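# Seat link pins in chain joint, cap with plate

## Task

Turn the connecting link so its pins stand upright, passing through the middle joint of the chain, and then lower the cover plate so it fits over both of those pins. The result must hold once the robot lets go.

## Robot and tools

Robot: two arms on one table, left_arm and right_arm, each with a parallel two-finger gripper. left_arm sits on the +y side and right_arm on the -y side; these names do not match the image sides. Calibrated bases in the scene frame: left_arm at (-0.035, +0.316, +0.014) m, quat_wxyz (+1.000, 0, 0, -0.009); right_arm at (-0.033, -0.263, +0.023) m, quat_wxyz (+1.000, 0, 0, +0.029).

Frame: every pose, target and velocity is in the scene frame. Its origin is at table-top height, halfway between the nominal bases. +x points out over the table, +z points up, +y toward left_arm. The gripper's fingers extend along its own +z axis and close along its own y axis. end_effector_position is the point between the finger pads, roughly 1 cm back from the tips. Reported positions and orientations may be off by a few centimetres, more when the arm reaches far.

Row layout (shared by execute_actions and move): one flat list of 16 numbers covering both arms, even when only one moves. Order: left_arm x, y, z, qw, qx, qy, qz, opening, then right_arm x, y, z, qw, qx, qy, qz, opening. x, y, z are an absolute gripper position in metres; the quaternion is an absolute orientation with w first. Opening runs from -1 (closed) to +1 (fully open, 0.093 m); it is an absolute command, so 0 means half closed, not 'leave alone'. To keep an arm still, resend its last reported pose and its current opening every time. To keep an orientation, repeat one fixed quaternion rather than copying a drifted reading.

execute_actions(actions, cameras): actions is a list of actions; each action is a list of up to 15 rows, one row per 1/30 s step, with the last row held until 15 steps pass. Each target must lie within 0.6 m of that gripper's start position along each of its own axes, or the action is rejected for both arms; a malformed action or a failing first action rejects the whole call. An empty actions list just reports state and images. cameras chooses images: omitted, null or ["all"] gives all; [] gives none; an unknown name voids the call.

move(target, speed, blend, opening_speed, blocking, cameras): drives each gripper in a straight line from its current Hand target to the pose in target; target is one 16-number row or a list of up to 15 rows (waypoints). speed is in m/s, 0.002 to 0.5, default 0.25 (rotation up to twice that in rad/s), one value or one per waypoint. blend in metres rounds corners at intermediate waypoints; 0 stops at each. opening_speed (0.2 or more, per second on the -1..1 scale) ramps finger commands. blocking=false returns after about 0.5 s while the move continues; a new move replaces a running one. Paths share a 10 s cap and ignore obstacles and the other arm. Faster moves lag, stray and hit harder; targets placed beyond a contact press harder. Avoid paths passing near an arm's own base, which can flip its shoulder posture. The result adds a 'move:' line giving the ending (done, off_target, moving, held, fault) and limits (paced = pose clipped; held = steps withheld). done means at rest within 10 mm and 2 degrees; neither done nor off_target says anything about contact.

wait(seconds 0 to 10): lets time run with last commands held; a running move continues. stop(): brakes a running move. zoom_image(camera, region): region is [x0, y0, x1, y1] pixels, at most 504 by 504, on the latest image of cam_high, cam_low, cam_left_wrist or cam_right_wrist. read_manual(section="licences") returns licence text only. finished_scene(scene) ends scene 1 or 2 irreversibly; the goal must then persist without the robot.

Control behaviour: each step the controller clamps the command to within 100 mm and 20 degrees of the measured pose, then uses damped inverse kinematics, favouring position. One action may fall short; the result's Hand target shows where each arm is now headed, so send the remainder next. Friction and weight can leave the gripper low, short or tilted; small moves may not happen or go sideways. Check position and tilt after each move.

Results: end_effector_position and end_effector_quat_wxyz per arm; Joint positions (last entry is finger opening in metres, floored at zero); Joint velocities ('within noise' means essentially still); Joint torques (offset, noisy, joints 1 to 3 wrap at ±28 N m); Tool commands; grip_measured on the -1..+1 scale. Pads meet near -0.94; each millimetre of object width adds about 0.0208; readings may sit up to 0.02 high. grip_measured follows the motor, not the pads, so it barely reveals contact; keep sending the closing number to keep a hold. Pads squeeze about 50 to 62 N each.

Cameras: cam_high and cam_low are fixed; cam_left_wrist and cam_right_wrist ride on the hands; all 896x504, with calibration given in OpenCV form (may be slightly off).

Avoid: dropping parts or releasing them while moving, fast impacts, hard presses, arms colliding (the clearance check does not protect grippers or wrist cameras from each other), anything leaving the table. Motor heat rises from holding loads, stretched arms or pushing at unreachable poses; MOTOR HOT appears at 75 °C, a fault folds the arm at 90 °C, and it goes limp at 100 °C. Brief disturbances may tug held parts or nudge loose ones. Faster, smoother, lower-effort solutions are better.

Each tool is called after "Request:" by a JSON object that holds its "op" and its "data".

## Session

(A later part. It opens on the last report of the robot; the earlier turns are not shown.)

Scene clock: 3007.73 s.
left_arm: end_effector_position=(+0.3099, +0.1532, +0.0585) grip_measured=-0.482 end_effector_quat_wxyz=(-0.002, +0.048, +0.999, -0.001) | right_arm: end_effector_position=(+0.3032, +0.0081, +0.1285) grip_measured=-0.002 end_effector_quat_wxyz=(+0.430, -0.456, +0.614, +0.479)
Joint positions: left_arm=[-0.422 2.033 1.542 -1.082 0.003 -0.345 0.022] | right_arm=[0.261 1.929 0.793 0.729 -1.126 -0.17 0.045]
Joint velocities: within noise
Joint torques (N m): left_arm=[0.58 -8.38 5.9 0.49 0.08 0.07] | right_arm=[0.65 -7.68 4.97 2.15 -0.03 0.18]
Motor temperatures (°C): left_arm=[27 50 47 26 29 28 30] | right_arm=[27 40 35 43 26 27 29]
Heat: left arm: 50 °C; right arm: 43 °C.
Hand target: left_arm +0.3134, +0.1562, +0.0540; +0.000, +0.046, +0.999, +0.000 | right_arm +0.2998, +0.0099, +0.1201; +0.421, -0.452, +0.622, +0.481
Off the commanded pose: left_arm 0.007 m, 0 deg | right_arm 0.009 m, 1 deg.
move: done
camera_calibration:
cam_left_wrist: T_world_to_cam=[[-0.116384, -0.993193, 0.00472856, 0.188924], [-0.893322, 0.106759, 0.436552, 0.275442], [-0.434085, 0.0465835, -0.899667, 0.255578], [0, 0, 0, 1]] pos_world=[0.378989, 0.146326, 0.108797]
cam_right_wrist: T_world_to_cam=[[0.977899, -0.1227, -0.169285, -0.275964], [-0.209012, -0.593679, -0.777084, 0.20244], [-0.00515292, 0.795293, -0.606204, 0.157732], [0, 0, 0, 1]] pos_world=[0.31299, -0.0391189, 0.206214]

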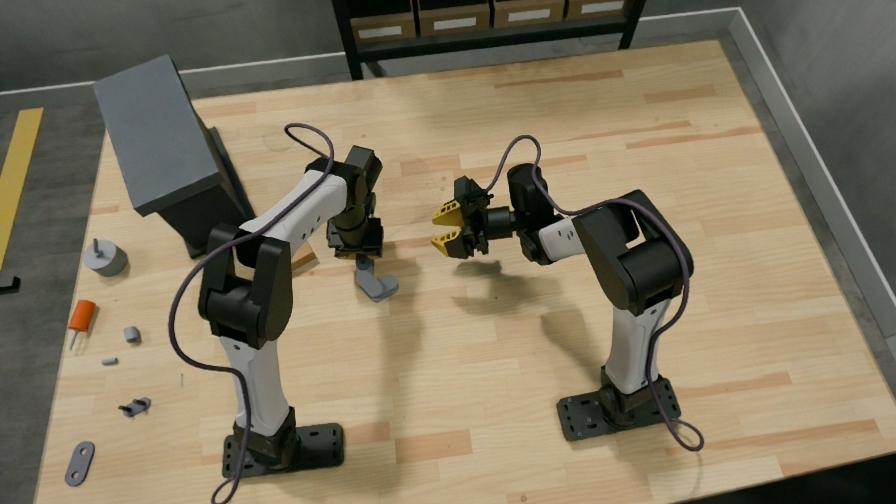

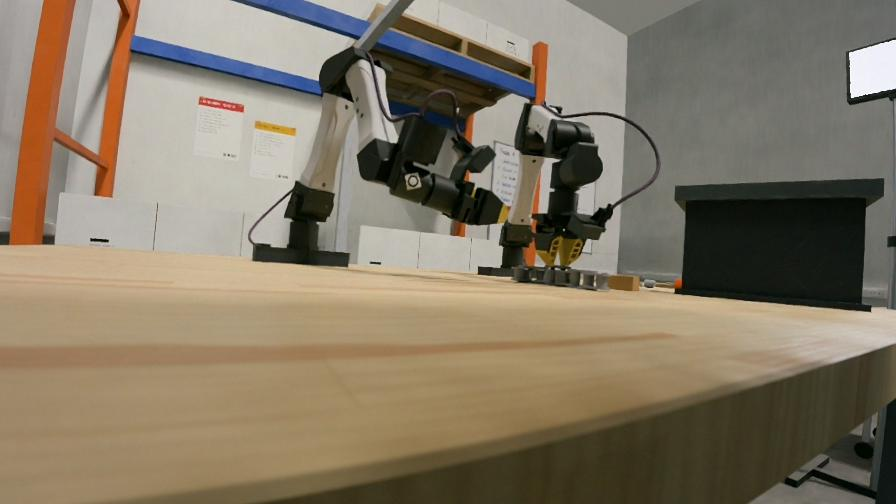

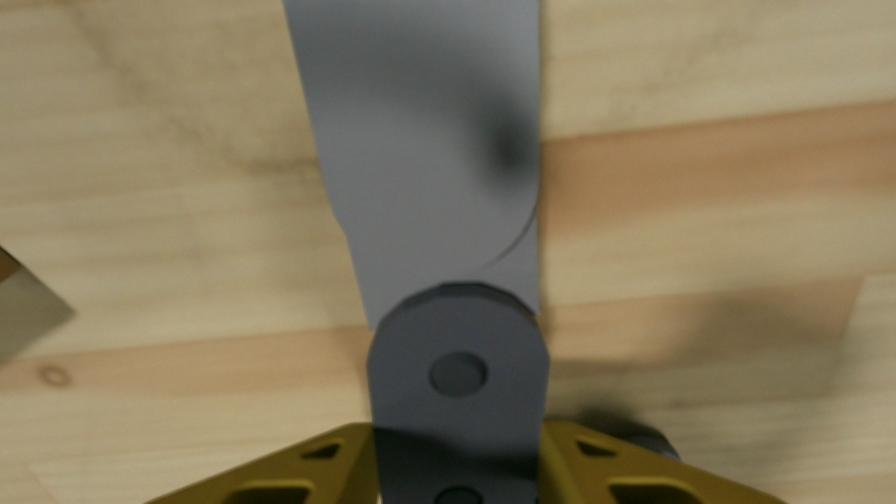

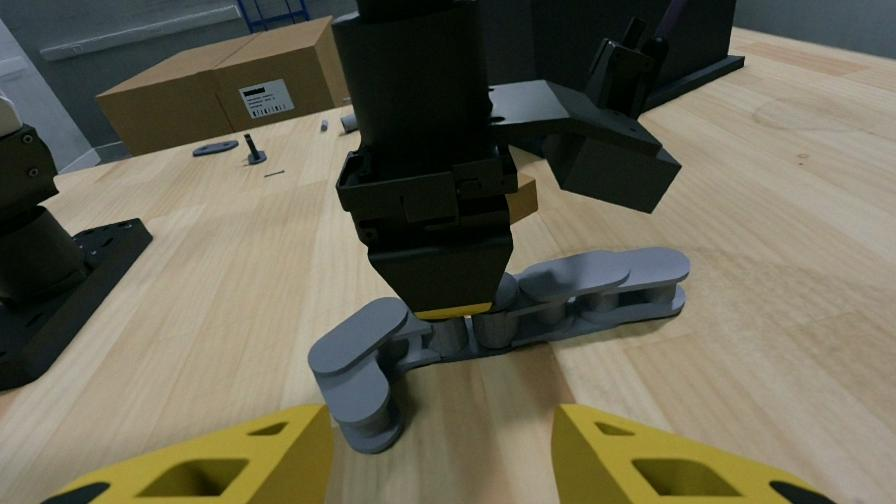

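Request:
{"op": "move", "data": {"target": [0.3135, 0.1560, 0.049, 0, 0.0462, 0.9989, 0, -0.95, 0.30, 0.01, 0.12, 0.42, -0.45, 0.62, 0.48, 0], "speed": 0.03}}

Request:
{"op": "zoom_image", "data": {"camera": "cam_low", "region": [530, 240, 590, 294]}}

Request:
{"op": "zoom_image", "data": {"camera": "cam_left_wrist", "region": [360, 270, 560, 504]}}

Scene clock: 3022.43 s.
left_arm: end_effector_position=(+0.3098, +0.1532, +0.0568) grip_measured=-0.482 end_effector_quat_wxyz=(-0.001, +0.048, +0.999, -0.001) | right_arm: end_effector_position=(+0.3032, +0.0081, +0.1285) grip_measured=-0.002 end_effector_quat_wxyz=(+0.430, -0.456, +0.614, +0.479)
Joint positions: left_arm=[-0.422 2.033 1.535 -1.073 0.003 -0.345 0.022] | right_arm=[0.261 1.929 0.793 0.729 -1.126 -0.17 0.045]
Joint velocities: within noise
Joint torques (N m): left_arm=[0.59 -7.95 5.34 0.57 0.06 0.07] | right_arm=[0.69 -7.47 4.75 2.15 -0.05 0.17]
Motor temperatures (°C): left_arm=[27 49 46 26 29 28 30] | right_arm=[27 40 35 43 26 27 29]
Heat: left arm: 49 °C; right arm: 43 °C.
Hand target: left_arm +0.3133, +0.1561, +0.0491; +0.000, +0.046, +0.999, +0.000 | right_arm +0.2998, +0.0099, +0.1201; +0.421, -0.452, +0.622, +0.481
Off the commanded pose: left_arm 0.009 m, 0 deg | right_arm 0.009 m, 1 deg.
move: done
camera_calibration:
cam_left_wrist: T_world_to_cam=[[-0.116391, -0.99319, 0.00521308, 0.188936], [-0.893924, 0.107043, 0.435248, 0.276354], [-0.432842, 0.0459988, -0.900295, 0.253688], [0, 0, 0, 1]] pos_world=[0.378837, 0.146398, 0.107127]
cam_right_wrist: T_world_to_cam=[[0.977899, -0.1227, -0.169285, -0.275964], [-0.209012, -0.593679, -0.777084, 0.20244], [-0.00515292, 0.795293, -0.606204, 0.157732], [0, 0, 0, 1]] pos_world=[0.31299, -0.0391189, 0.206214]

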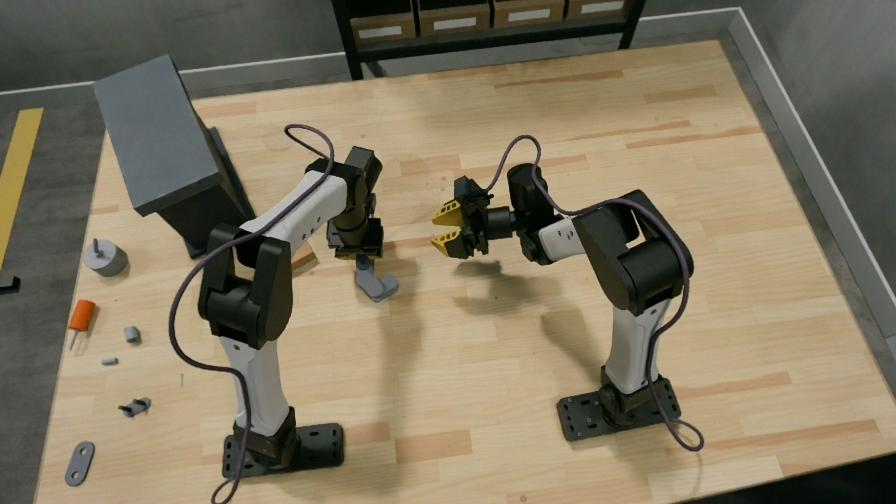

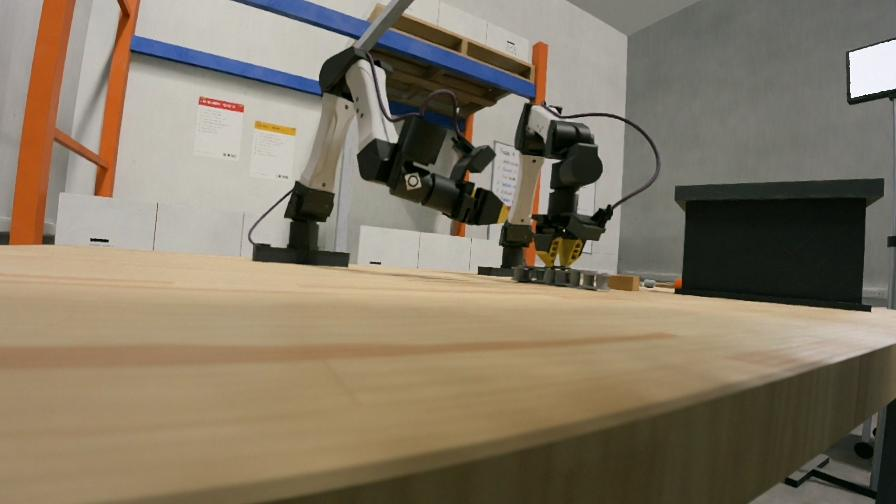

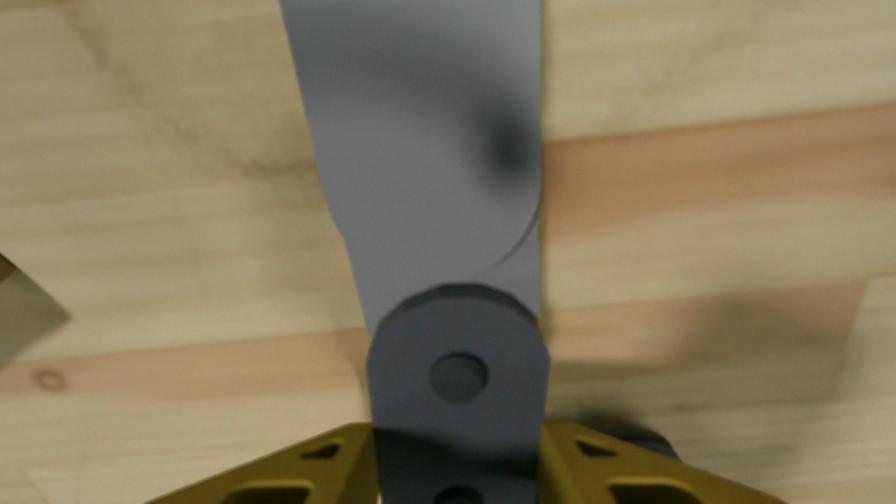

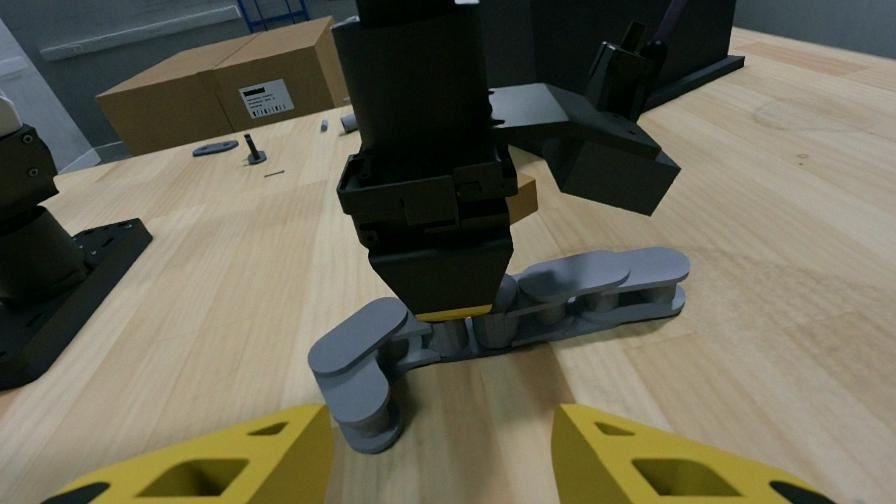

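Scaled by 8.400 from the camera's 896x504 image, which has a finer 1280x720 frame.

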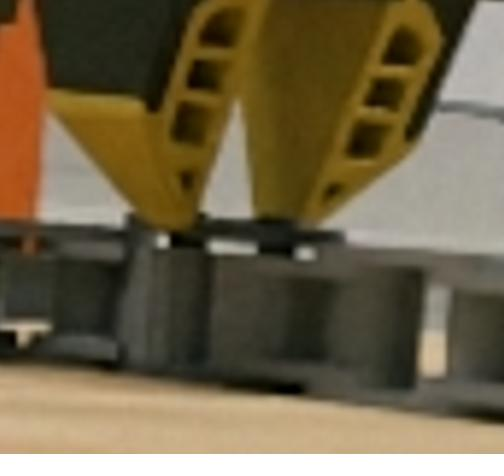

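Scaled by 2.154 from the camera's 896x504 image, which has a finer 1280x720 frame.

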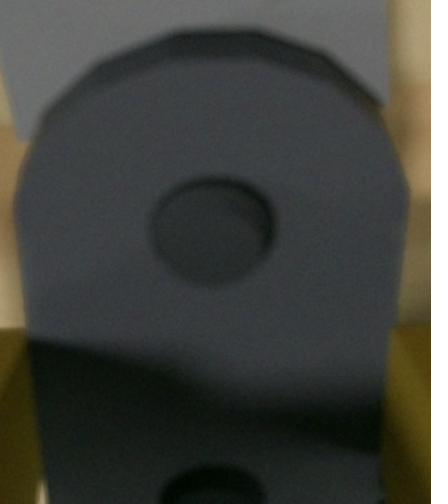

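Request:
{"op": "move", "data": {"target": [0.3135, 0.1560, 0.043, 0, 0.0462, 0.9989, 0, -0.95, 0.30, 0.01, 0.12, 0.42, -0.45, 0.62, 0.48, 0], "speed": 0.03}}

Request:
{"op": "zoom_image", "data": {"camera": "cam_low", "region": [530, 240, 590, 294]}}

Request:
{"op": "zoom_image", "data": {"camera": "cam_left_wrist", "region": [360, 270, 560, 504]}}

Scene clock: 3031.20 s.
left_arm: end_effector_position=(+0.3099, +0.1532, +0.0539) grip_measured=-0.482 end_effector_quat_wxyz=(+0.000, +0.048, +0.999, -0.002) | right_arm: end_effector_position=(+0.3032, +0.0081, +0.1285) grip_measured=-0.002 end_effector_quat_wxyz=(+0.430, -0.456, +0.614, +0.479)
Joint positions: left_arm=[-0.422 2.033 1.523 -1.058 0.003 -0.345 0.022] | right_arm=[0.261 1.929 0.793 0.729 -1.126 -0.17 0.045]
Joint velocities: within noise
Joint torques (N m): left_arm=[0.53 -7.41 5.09 0.63 0.08 0.09] | right_arm=[0.76 -7.57 4.93 2.11 -0.03 0.16]
Motor temperatures (°C): left_arm=[27 49 46 26 29 28 30] | right_arm=[27 40 35 43 26 27 29]
Heat: left arm: 49 °C; right arm: 43 °C.
Hand target: left_arm +0.3132, +0.1561, +0.0432; +0.000, +0.046, +0.999, +0.000 | right_arm +0.2998, +0.0099, +0.1201; +0.421, -0.452, +0.622, +0.481
Off the commanded pose: left_arm 0.012 m, 0 deg | right_arm 0.009 m, 1 deg.
move: off_target (left_arm)
camera_calibration:
cam_left_wrist: T_world_to_cam=[[-0.116409, -0.993181, 0.00630321, 0.188879], [-0.895272, 0.107677, 0.432312, 0.27813], [-0.430043, 0.0446818, -0.901702, 0.250528], [0, 0, 0, 1]] pos_world=[0.378727, 0.146449, 0.104472]
cam_right_wrist: T_world_to_cam=[[0.977899, -0.1227, -0.169285, -0.275964], [-0.209012, -0.593679, -0.777084, 0.20244], [-0.00515292, 0.795293, -0.606204, 0.157732], [0, 0, 0, 1]] pos_world=[0.31299, -0.0391189, 0.206214]

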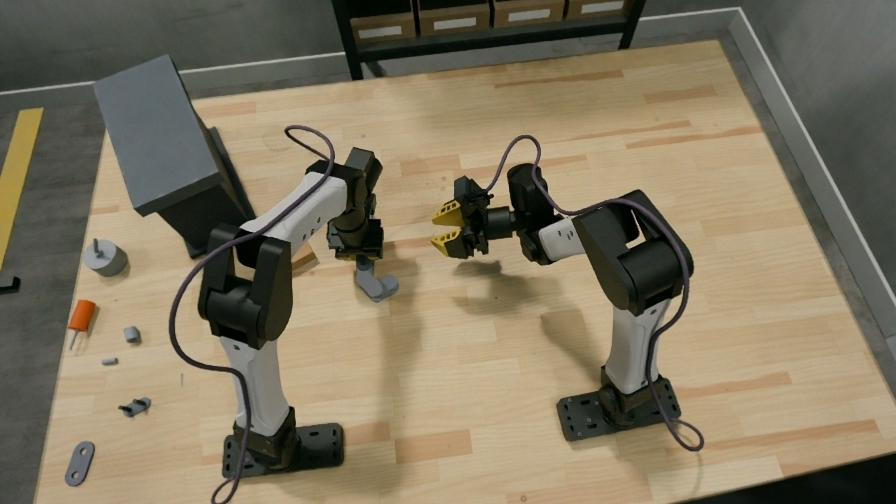

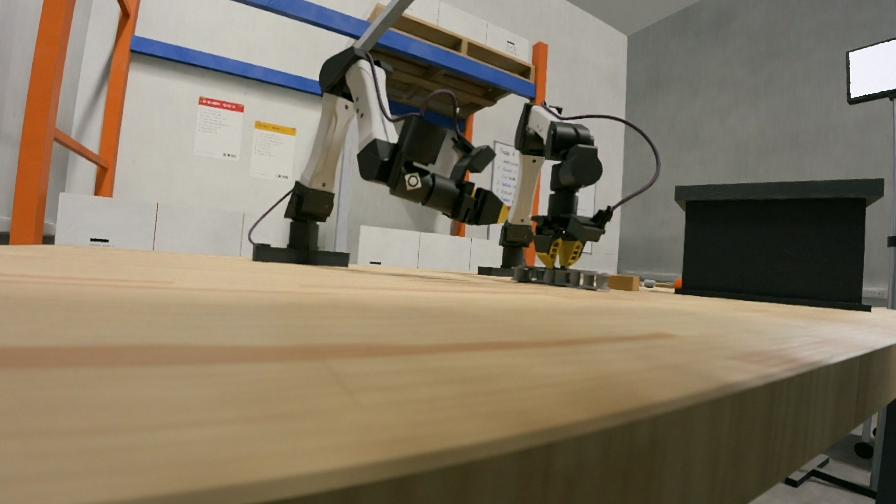

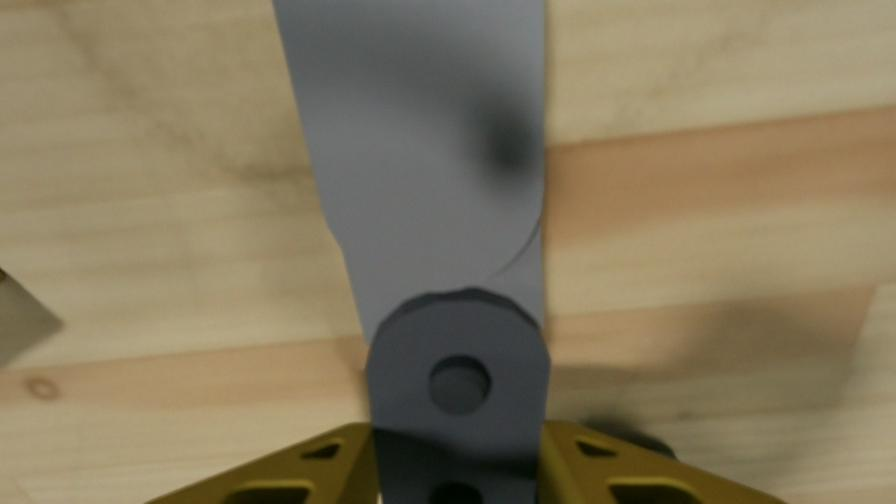

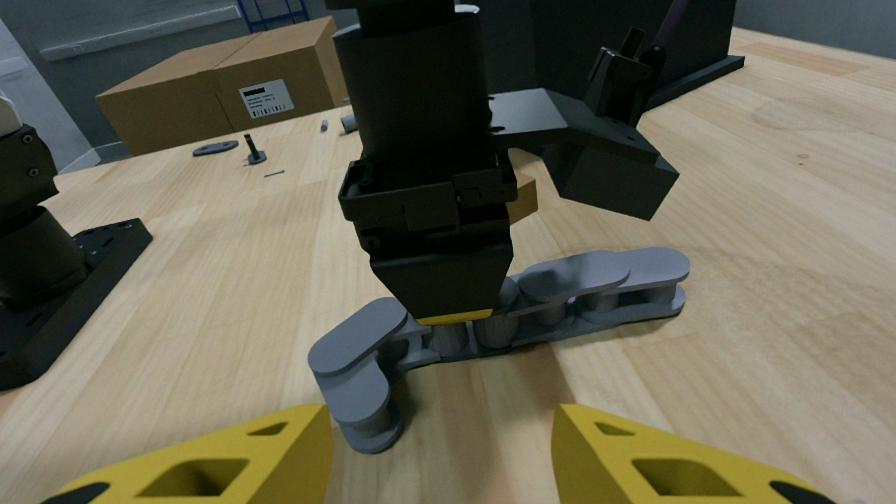

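Scaled by 8.400 from the camera's 896x504 image, which has a finer 1280x720 frame.

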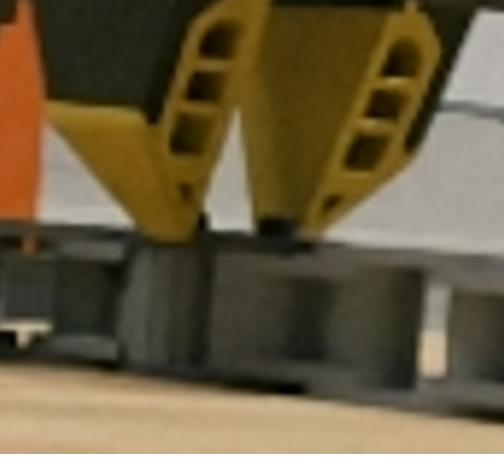

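Scaled by 2.154 from the camera's 896x504 image, which has a finer 1280x720 frame.

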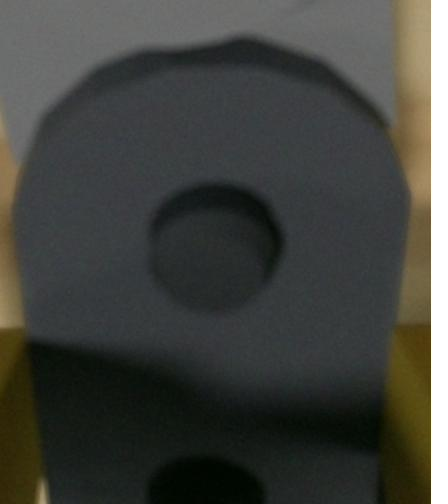

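Request:
{"op": "move", "data": {"target": [0.3125, 0.1560, 0.050, 0, 0.0462, 0.9989, 0, -0.2, 0.30, 0.01, 0.12, 0.42, -0.45, 0.62, 0.48, 0], "speed": 0.03, "opening_speed": 0.5}}

Request:
{"op": "move", "data": {"target": [0.3125, 0.1560, 0.120, 0, 0.0462, 0.9989, 0, -0.2, 0.30, 0.01, 0.12, 0.42, -0.45, 0.62, 0.48, 0], "speed": 0.08}}

Request:
{"op": "zoom_image", "data": {"camera": "cam_low", "region": [530, 240, 590, 294]}}

Request:
{"op": "zoom_image", "data": {"camera": "cam_left_wrist", "region": [340, 230, 620, 504]}}

Request:
{"op": "zoom_image", "data": {"camera": "cam_right_wrist", "region": [380, 250, 540, 380]}}

Scene clock: 3063.87 s.
left_arm: end_effector_position=(+0.3099, +0.1532, +0.0539) grip_measured=-0.202 end_effector_quat_wxyz=(+0.000, +0.048, +0.999, -0.002) | right_arm: end_effector_position=(+0.3032, +0.0081, +0.1285) grip_measured=-0.002 end_effector_quat_wxyz=(+0.430, -0.456, +0.614, +0.479)
Joint positions: left_arm=[-0.422 2.033 1.523 -1.058 0.003 -0.345 0.036] | right_arm=[0.261 1.929 0.793 0.729 -1.126 -0.17 0.045]
Joint velocities: within noise
Joint torques (N m): left_arm=[0.46 -8.29 6.23 0.42 0.07 0.07] | right_arm=[0.66 -7.61 4.74 2.14 -0.02 0.18]
Motor temperatures (°C): left_arm=[27 47 45 26 29 28 31] | right_arm=[27 40 35 43 26 27 29]
Heat: left arm: 47 °C; right arm: 43 °C.
Hand target: left_arm +0.3124, +0.1560, +0.0500; +0.000, +0.046, +0.999, +0.000 | right_arm +0.2998, +0.0099, +0.1201; +0.421, -0.452, +0.622, +0.481
Off the commanded pose: left_arm 0.005 m, 0 deg | right_arm 0.009 m, 1 deg.
move: done
camera_calibration:
cam_left_wrist: T_world_to_cam=[[-0.116409, -0.993181, 0.00630321, 0.188879], [-0.895272, 0.107677, 0.432312, 0.27813], [-0.430043, 0.0446818, -0.901702, 0.250528], [0, 0, 0, 1]] pos_world=[0.378727, 0.146449, 0.104472]
cam_right_wrist: T_world_to_cam=[[0.977899, -0.1227, -0.169285, -0.275964], [-0.209012, -0.593679, -0.777084, 0.20244], [-0.00515292, 0.795293, -0.606204, 0.157732], [0, 0, 0, 1]] pos_world=[0.31299, -0.0391189, 0.206214]

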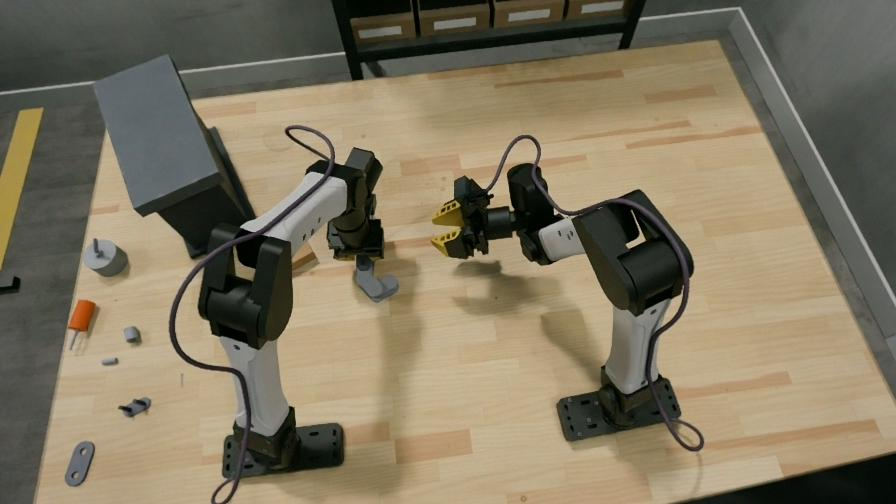

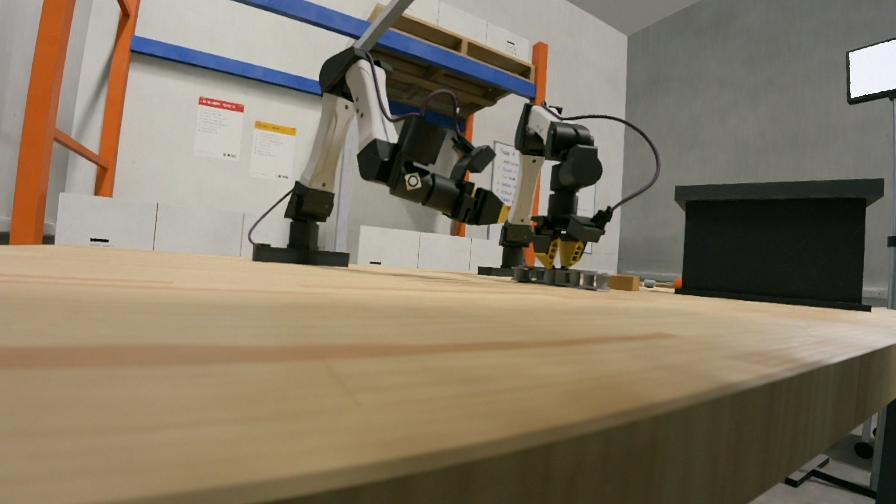

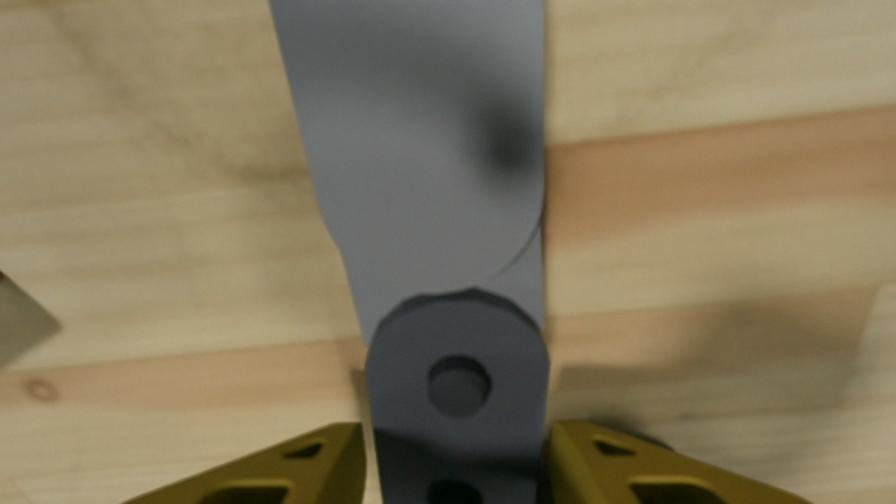

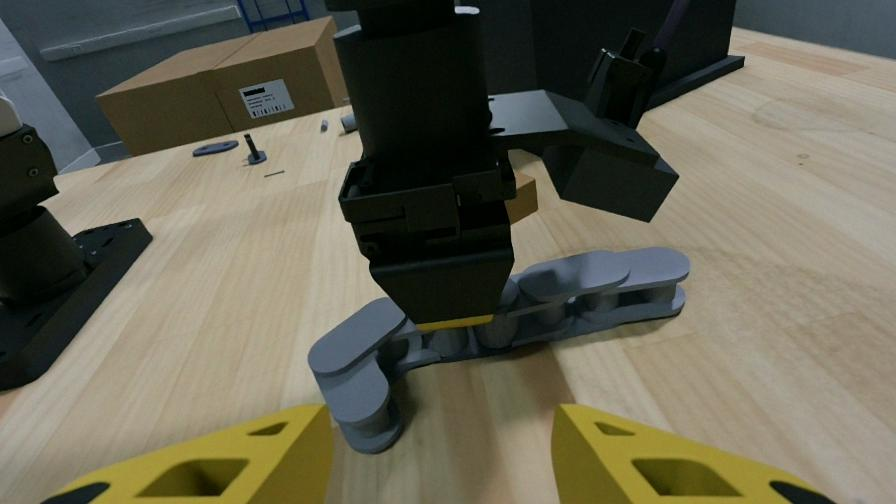

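Scene clock: 3065.47 s.
left_arm: end_effector_position=(+0.3076, +0.1543, +0.1037) grip_measured=-0.202 end_effector_quat_wxyz=(-0.019, +0.047, +0.999, +0.006) | right_arm: end_effector_position=(+0.3032, +0.0081, +0.1285) grip_measured=-0.002 end_effector_quat_wxyz=(+0.430, -0.456, +0.614, +0.479)
Joint positions: left_arm=[-0.422 2.03 1.718 -1.299 0.003 -0.345 0.036] | right_arm=[0.261 1.929 0.793 0.729 -1.126 -0.17 0.045]
Joint velocities: within noise
Joint torques (N m): left_arm=[0.42 -11.69 8.38 0.13 0.07 0.06] | right_arm=[0.65 -7.54 4.94 2.13 -0.09 0.19]
Motor temperatures (°C): left_arm=[27 48 45 26 29 28 30] | right_arm=[27 40 35 43 26 27 29]
Heat: left arm: 48 °C; right arm: 43 °C.
Hand target: left_arm +0.3122, +0.1561, +0.1197; +0.000, +0.046, +0.999, +0.000 | right_arm +0.2998, +0.0099, +0.1201; +0.421, -0.452, +0.622, +0.481
Off the commanded pose: left_arm 0.017 m, 2 deg | right_arm 0.009 m, 1 deg.
move: off_target (left_arm)
camera_calibration:
cam_left_wrist: T_world_to_cam=[[-0.116425, -0.993174, -0.00714289, 0.190747], [-0.878019, 0.0995588, 0.468157, 0.246727], [-0.46425, 0.0607767, -0.883616, 0.300573], [0, 0, 0, 1]] pos_world=[0.37838, 0.146613, 0.151446]
cam_right_wrist: T_world_to_cam=[[0.977899, -0.1227, -0.169285, -0.275964], [-0.209012, -0.593679, -0.777084, 0.20244], [-0.00515292, 0.795293, -0.606204, 0.157732], [0, 0, 0, 1]] pos_world=[0.31299, -0.0391189, 0.206214]

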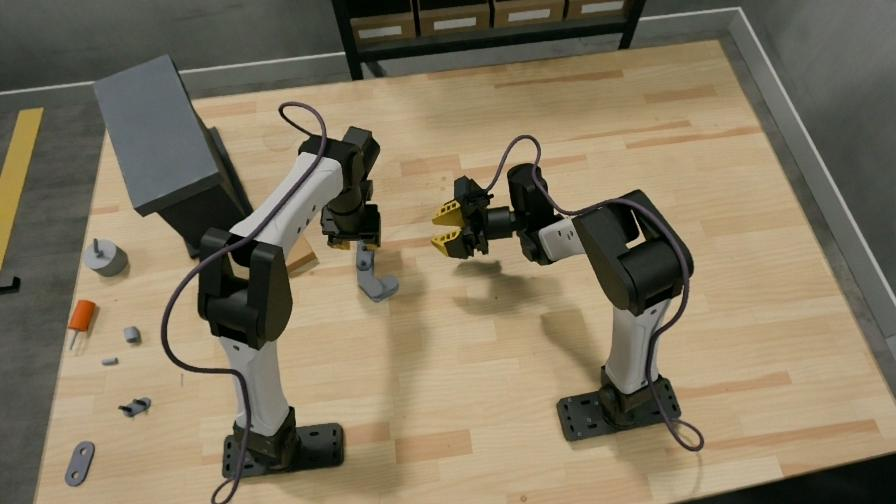

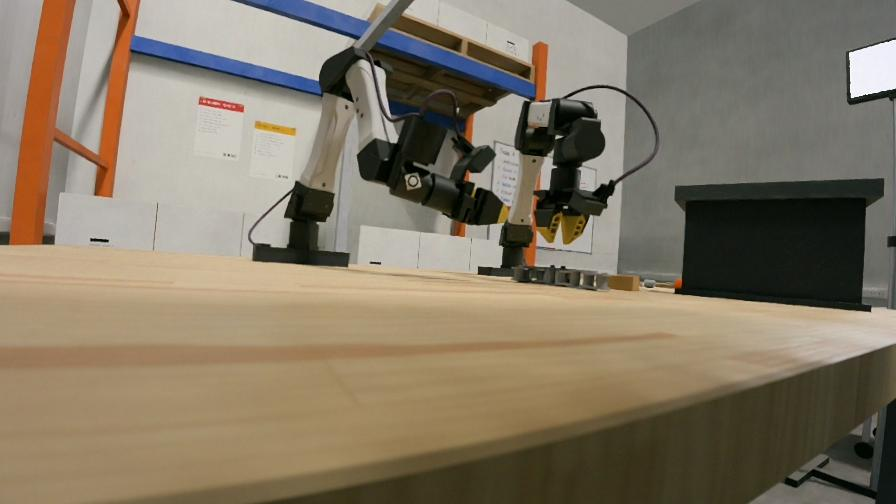

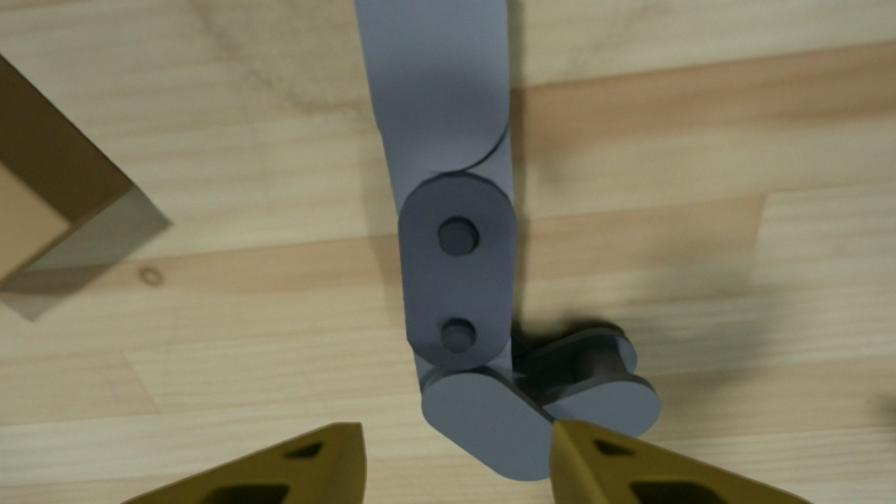

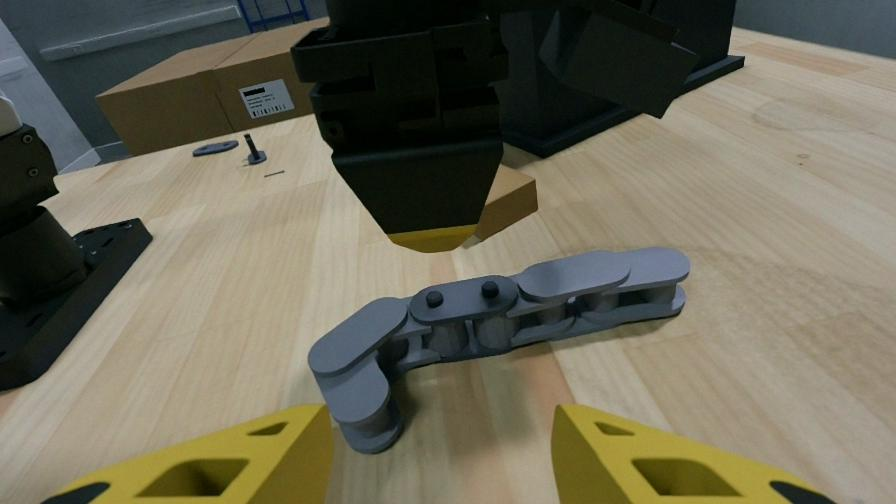

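Scaled by 8.400 from the camera's 896x504 image, which has a finer 1280x720 frame.

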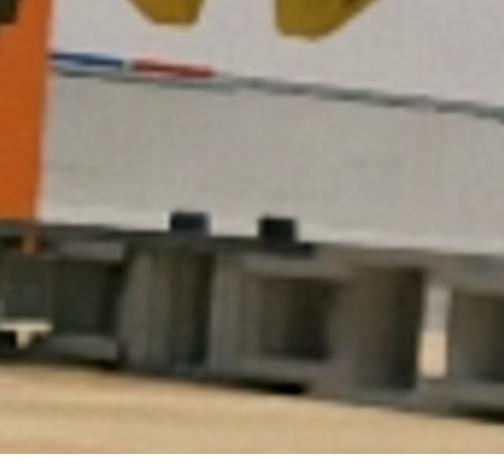

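Scaled by 1.800 from the camera's 896x504 image, which has a finer 1280x720 frame.

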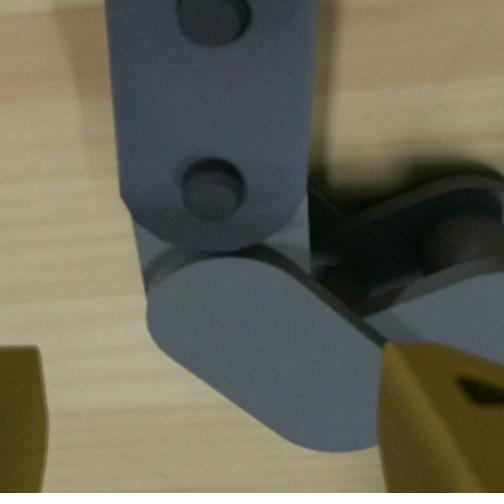

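Scaled by 3.150 from the camera's 896x504 image, which has a finer 1280x720 frame.

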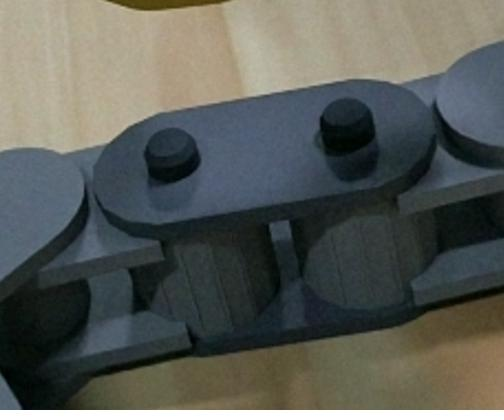

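Request:
{"op": "move", "data": {"target": [0.27, 0.16, 0.20, 0, 0.0462, 0.9989, 0, -0.2, 0.30, 0.01, 0.12, 0.42, -0.45, 0.62, 0.48, 0], "speed": 0.15}}

Request:
{"op": "zoom_image", "data": {"camera": "cam_right_wrist", "region": [290, 220, 700, 460]}}

Scene clock: 3072.30 s.
left_arm: end_effector_position=(+0.2712, +0.1610, +0.1881) grip_measured=-0.202 end_effector_quat_wxyz=(-0.010, +0.048, +0.999, +0.003) | right_arm: end_effector_position=(+0.3032, +0.0081, +0.1285) grip_measured=-0.002 end_effector_quat_wxyz=(+0.430, -0.456, +0.614, +0.479)
Joint positions: left_arm=[-0.45 1.885 1.852 -1.56 0.003 -0.371 0.036] | right_arm=[0.261 1.929 0.793 0.729 -1.126 -0.17 0.045]
Joint velocities: within noise
Joint torques (N m): left_arm=[-0.9 -9.85 7.98 0.2 0.06 -0.09] | right_arm=[0.61 -7.62 4.96 2.11 -0.07 0.16]
Motor temperatures (°C): left_arm=[27 51 45 26 29 28 30] | right_arm=[27 40 35 43 26 27 29]
Heat: left arm: 51 °C; right arm: 43 °C.
Hand target: left_arm +0.2698, +0.1601, +0.1996; +0.003, +0.046, +0.999, -0.002 | right_arm +0.2998, +0.0099, +0.1201; +0.421, -0.452, +0.622, +0.481
Off the commanded pose: left_arm 0.012 m, 1 deg | right_arm 0.009 m, 1 deg.
joint sent to its limit (left arm) — joint 4 (wrist pitch), lower limit. The joint targets still meet the commanded pose.
move: off_target (left_arm)
camera_calibration:
cam_left_wrist: T_world_to_cam=[[-0.117118, -0.993116, -0.0017799, 0.192972], [-0.88581, 0.103653, 0.452324, 0.178924], [-0.449026, 0.0545519, -0.891852, 0.35629], [0, 0, 0, 1]] pos_world=[0.341076, 0.153662, 0.23717]
cam_right_wrist: T_world_to_cam=[[0.977899, -0.1227, -0.169285, -0.275964], [-0.209012, -0.593679, -0.777084, 0.20244], [-0.00515292, 0.795293, -0.606204, 0.157732], [0, 0, 0, 1]] pos_world=[0.31299, -0.0391189, 0.206214]

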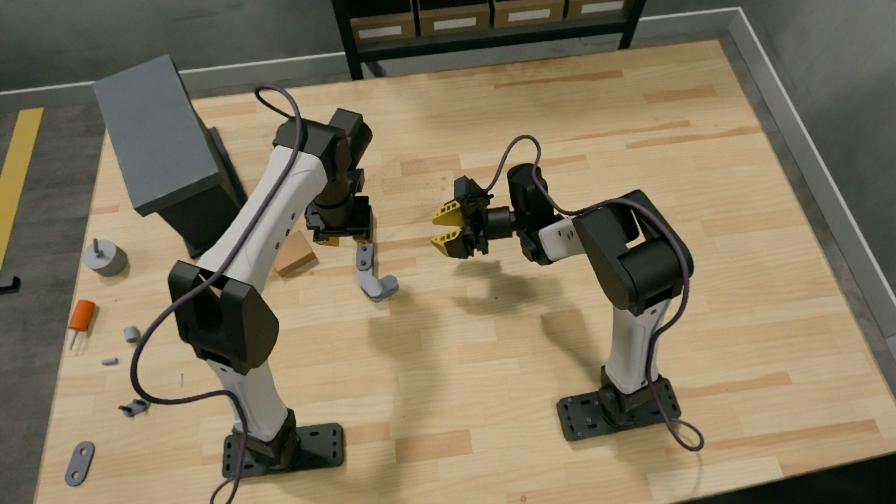

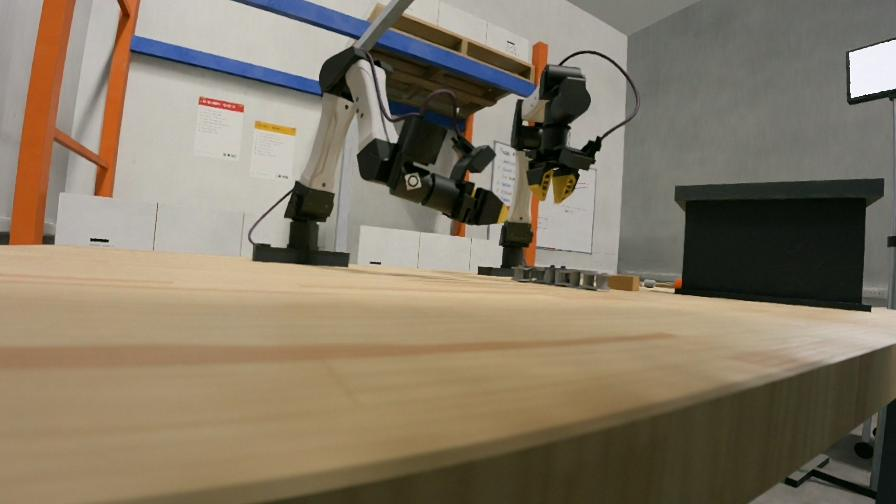

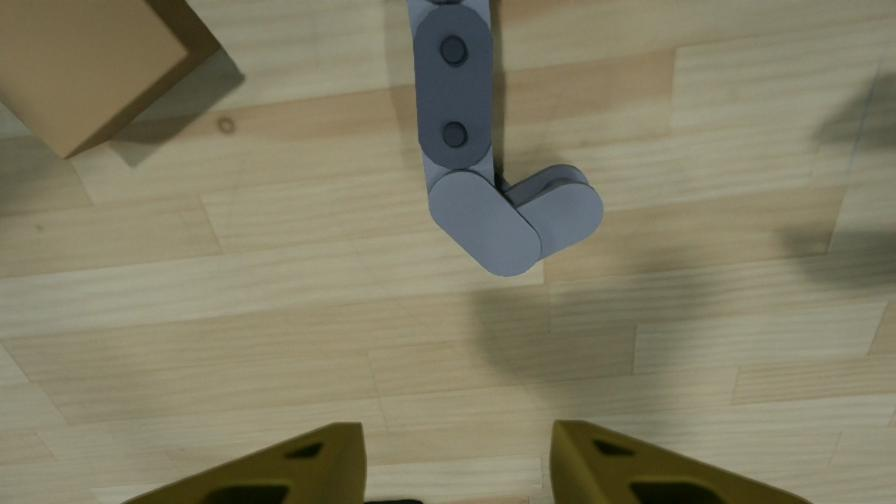

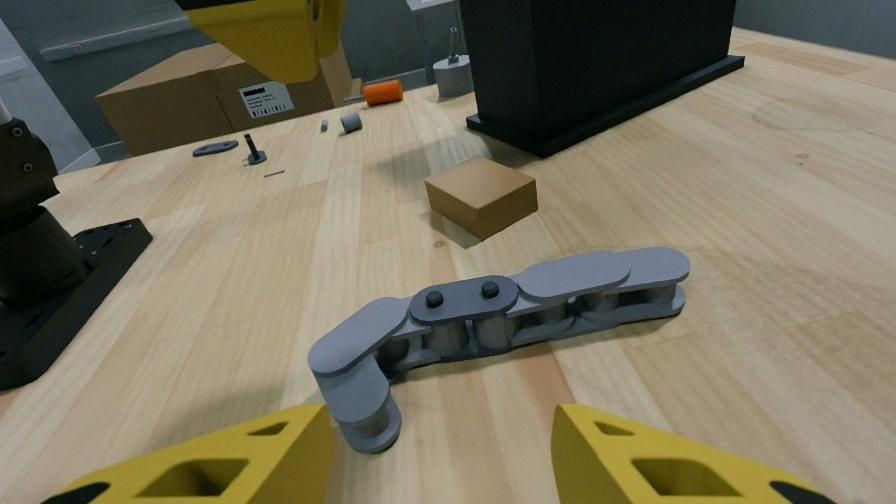

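Scaled by 1.229 from the camera's 896x504 image, which has a finer 1280x720 frame.

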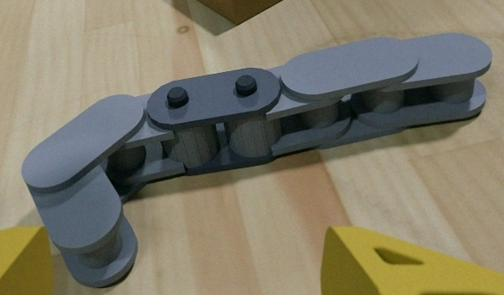

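Request:
{"op": "finished_scene", "data": {"scene": 1}}

The scene is finished: the task was done.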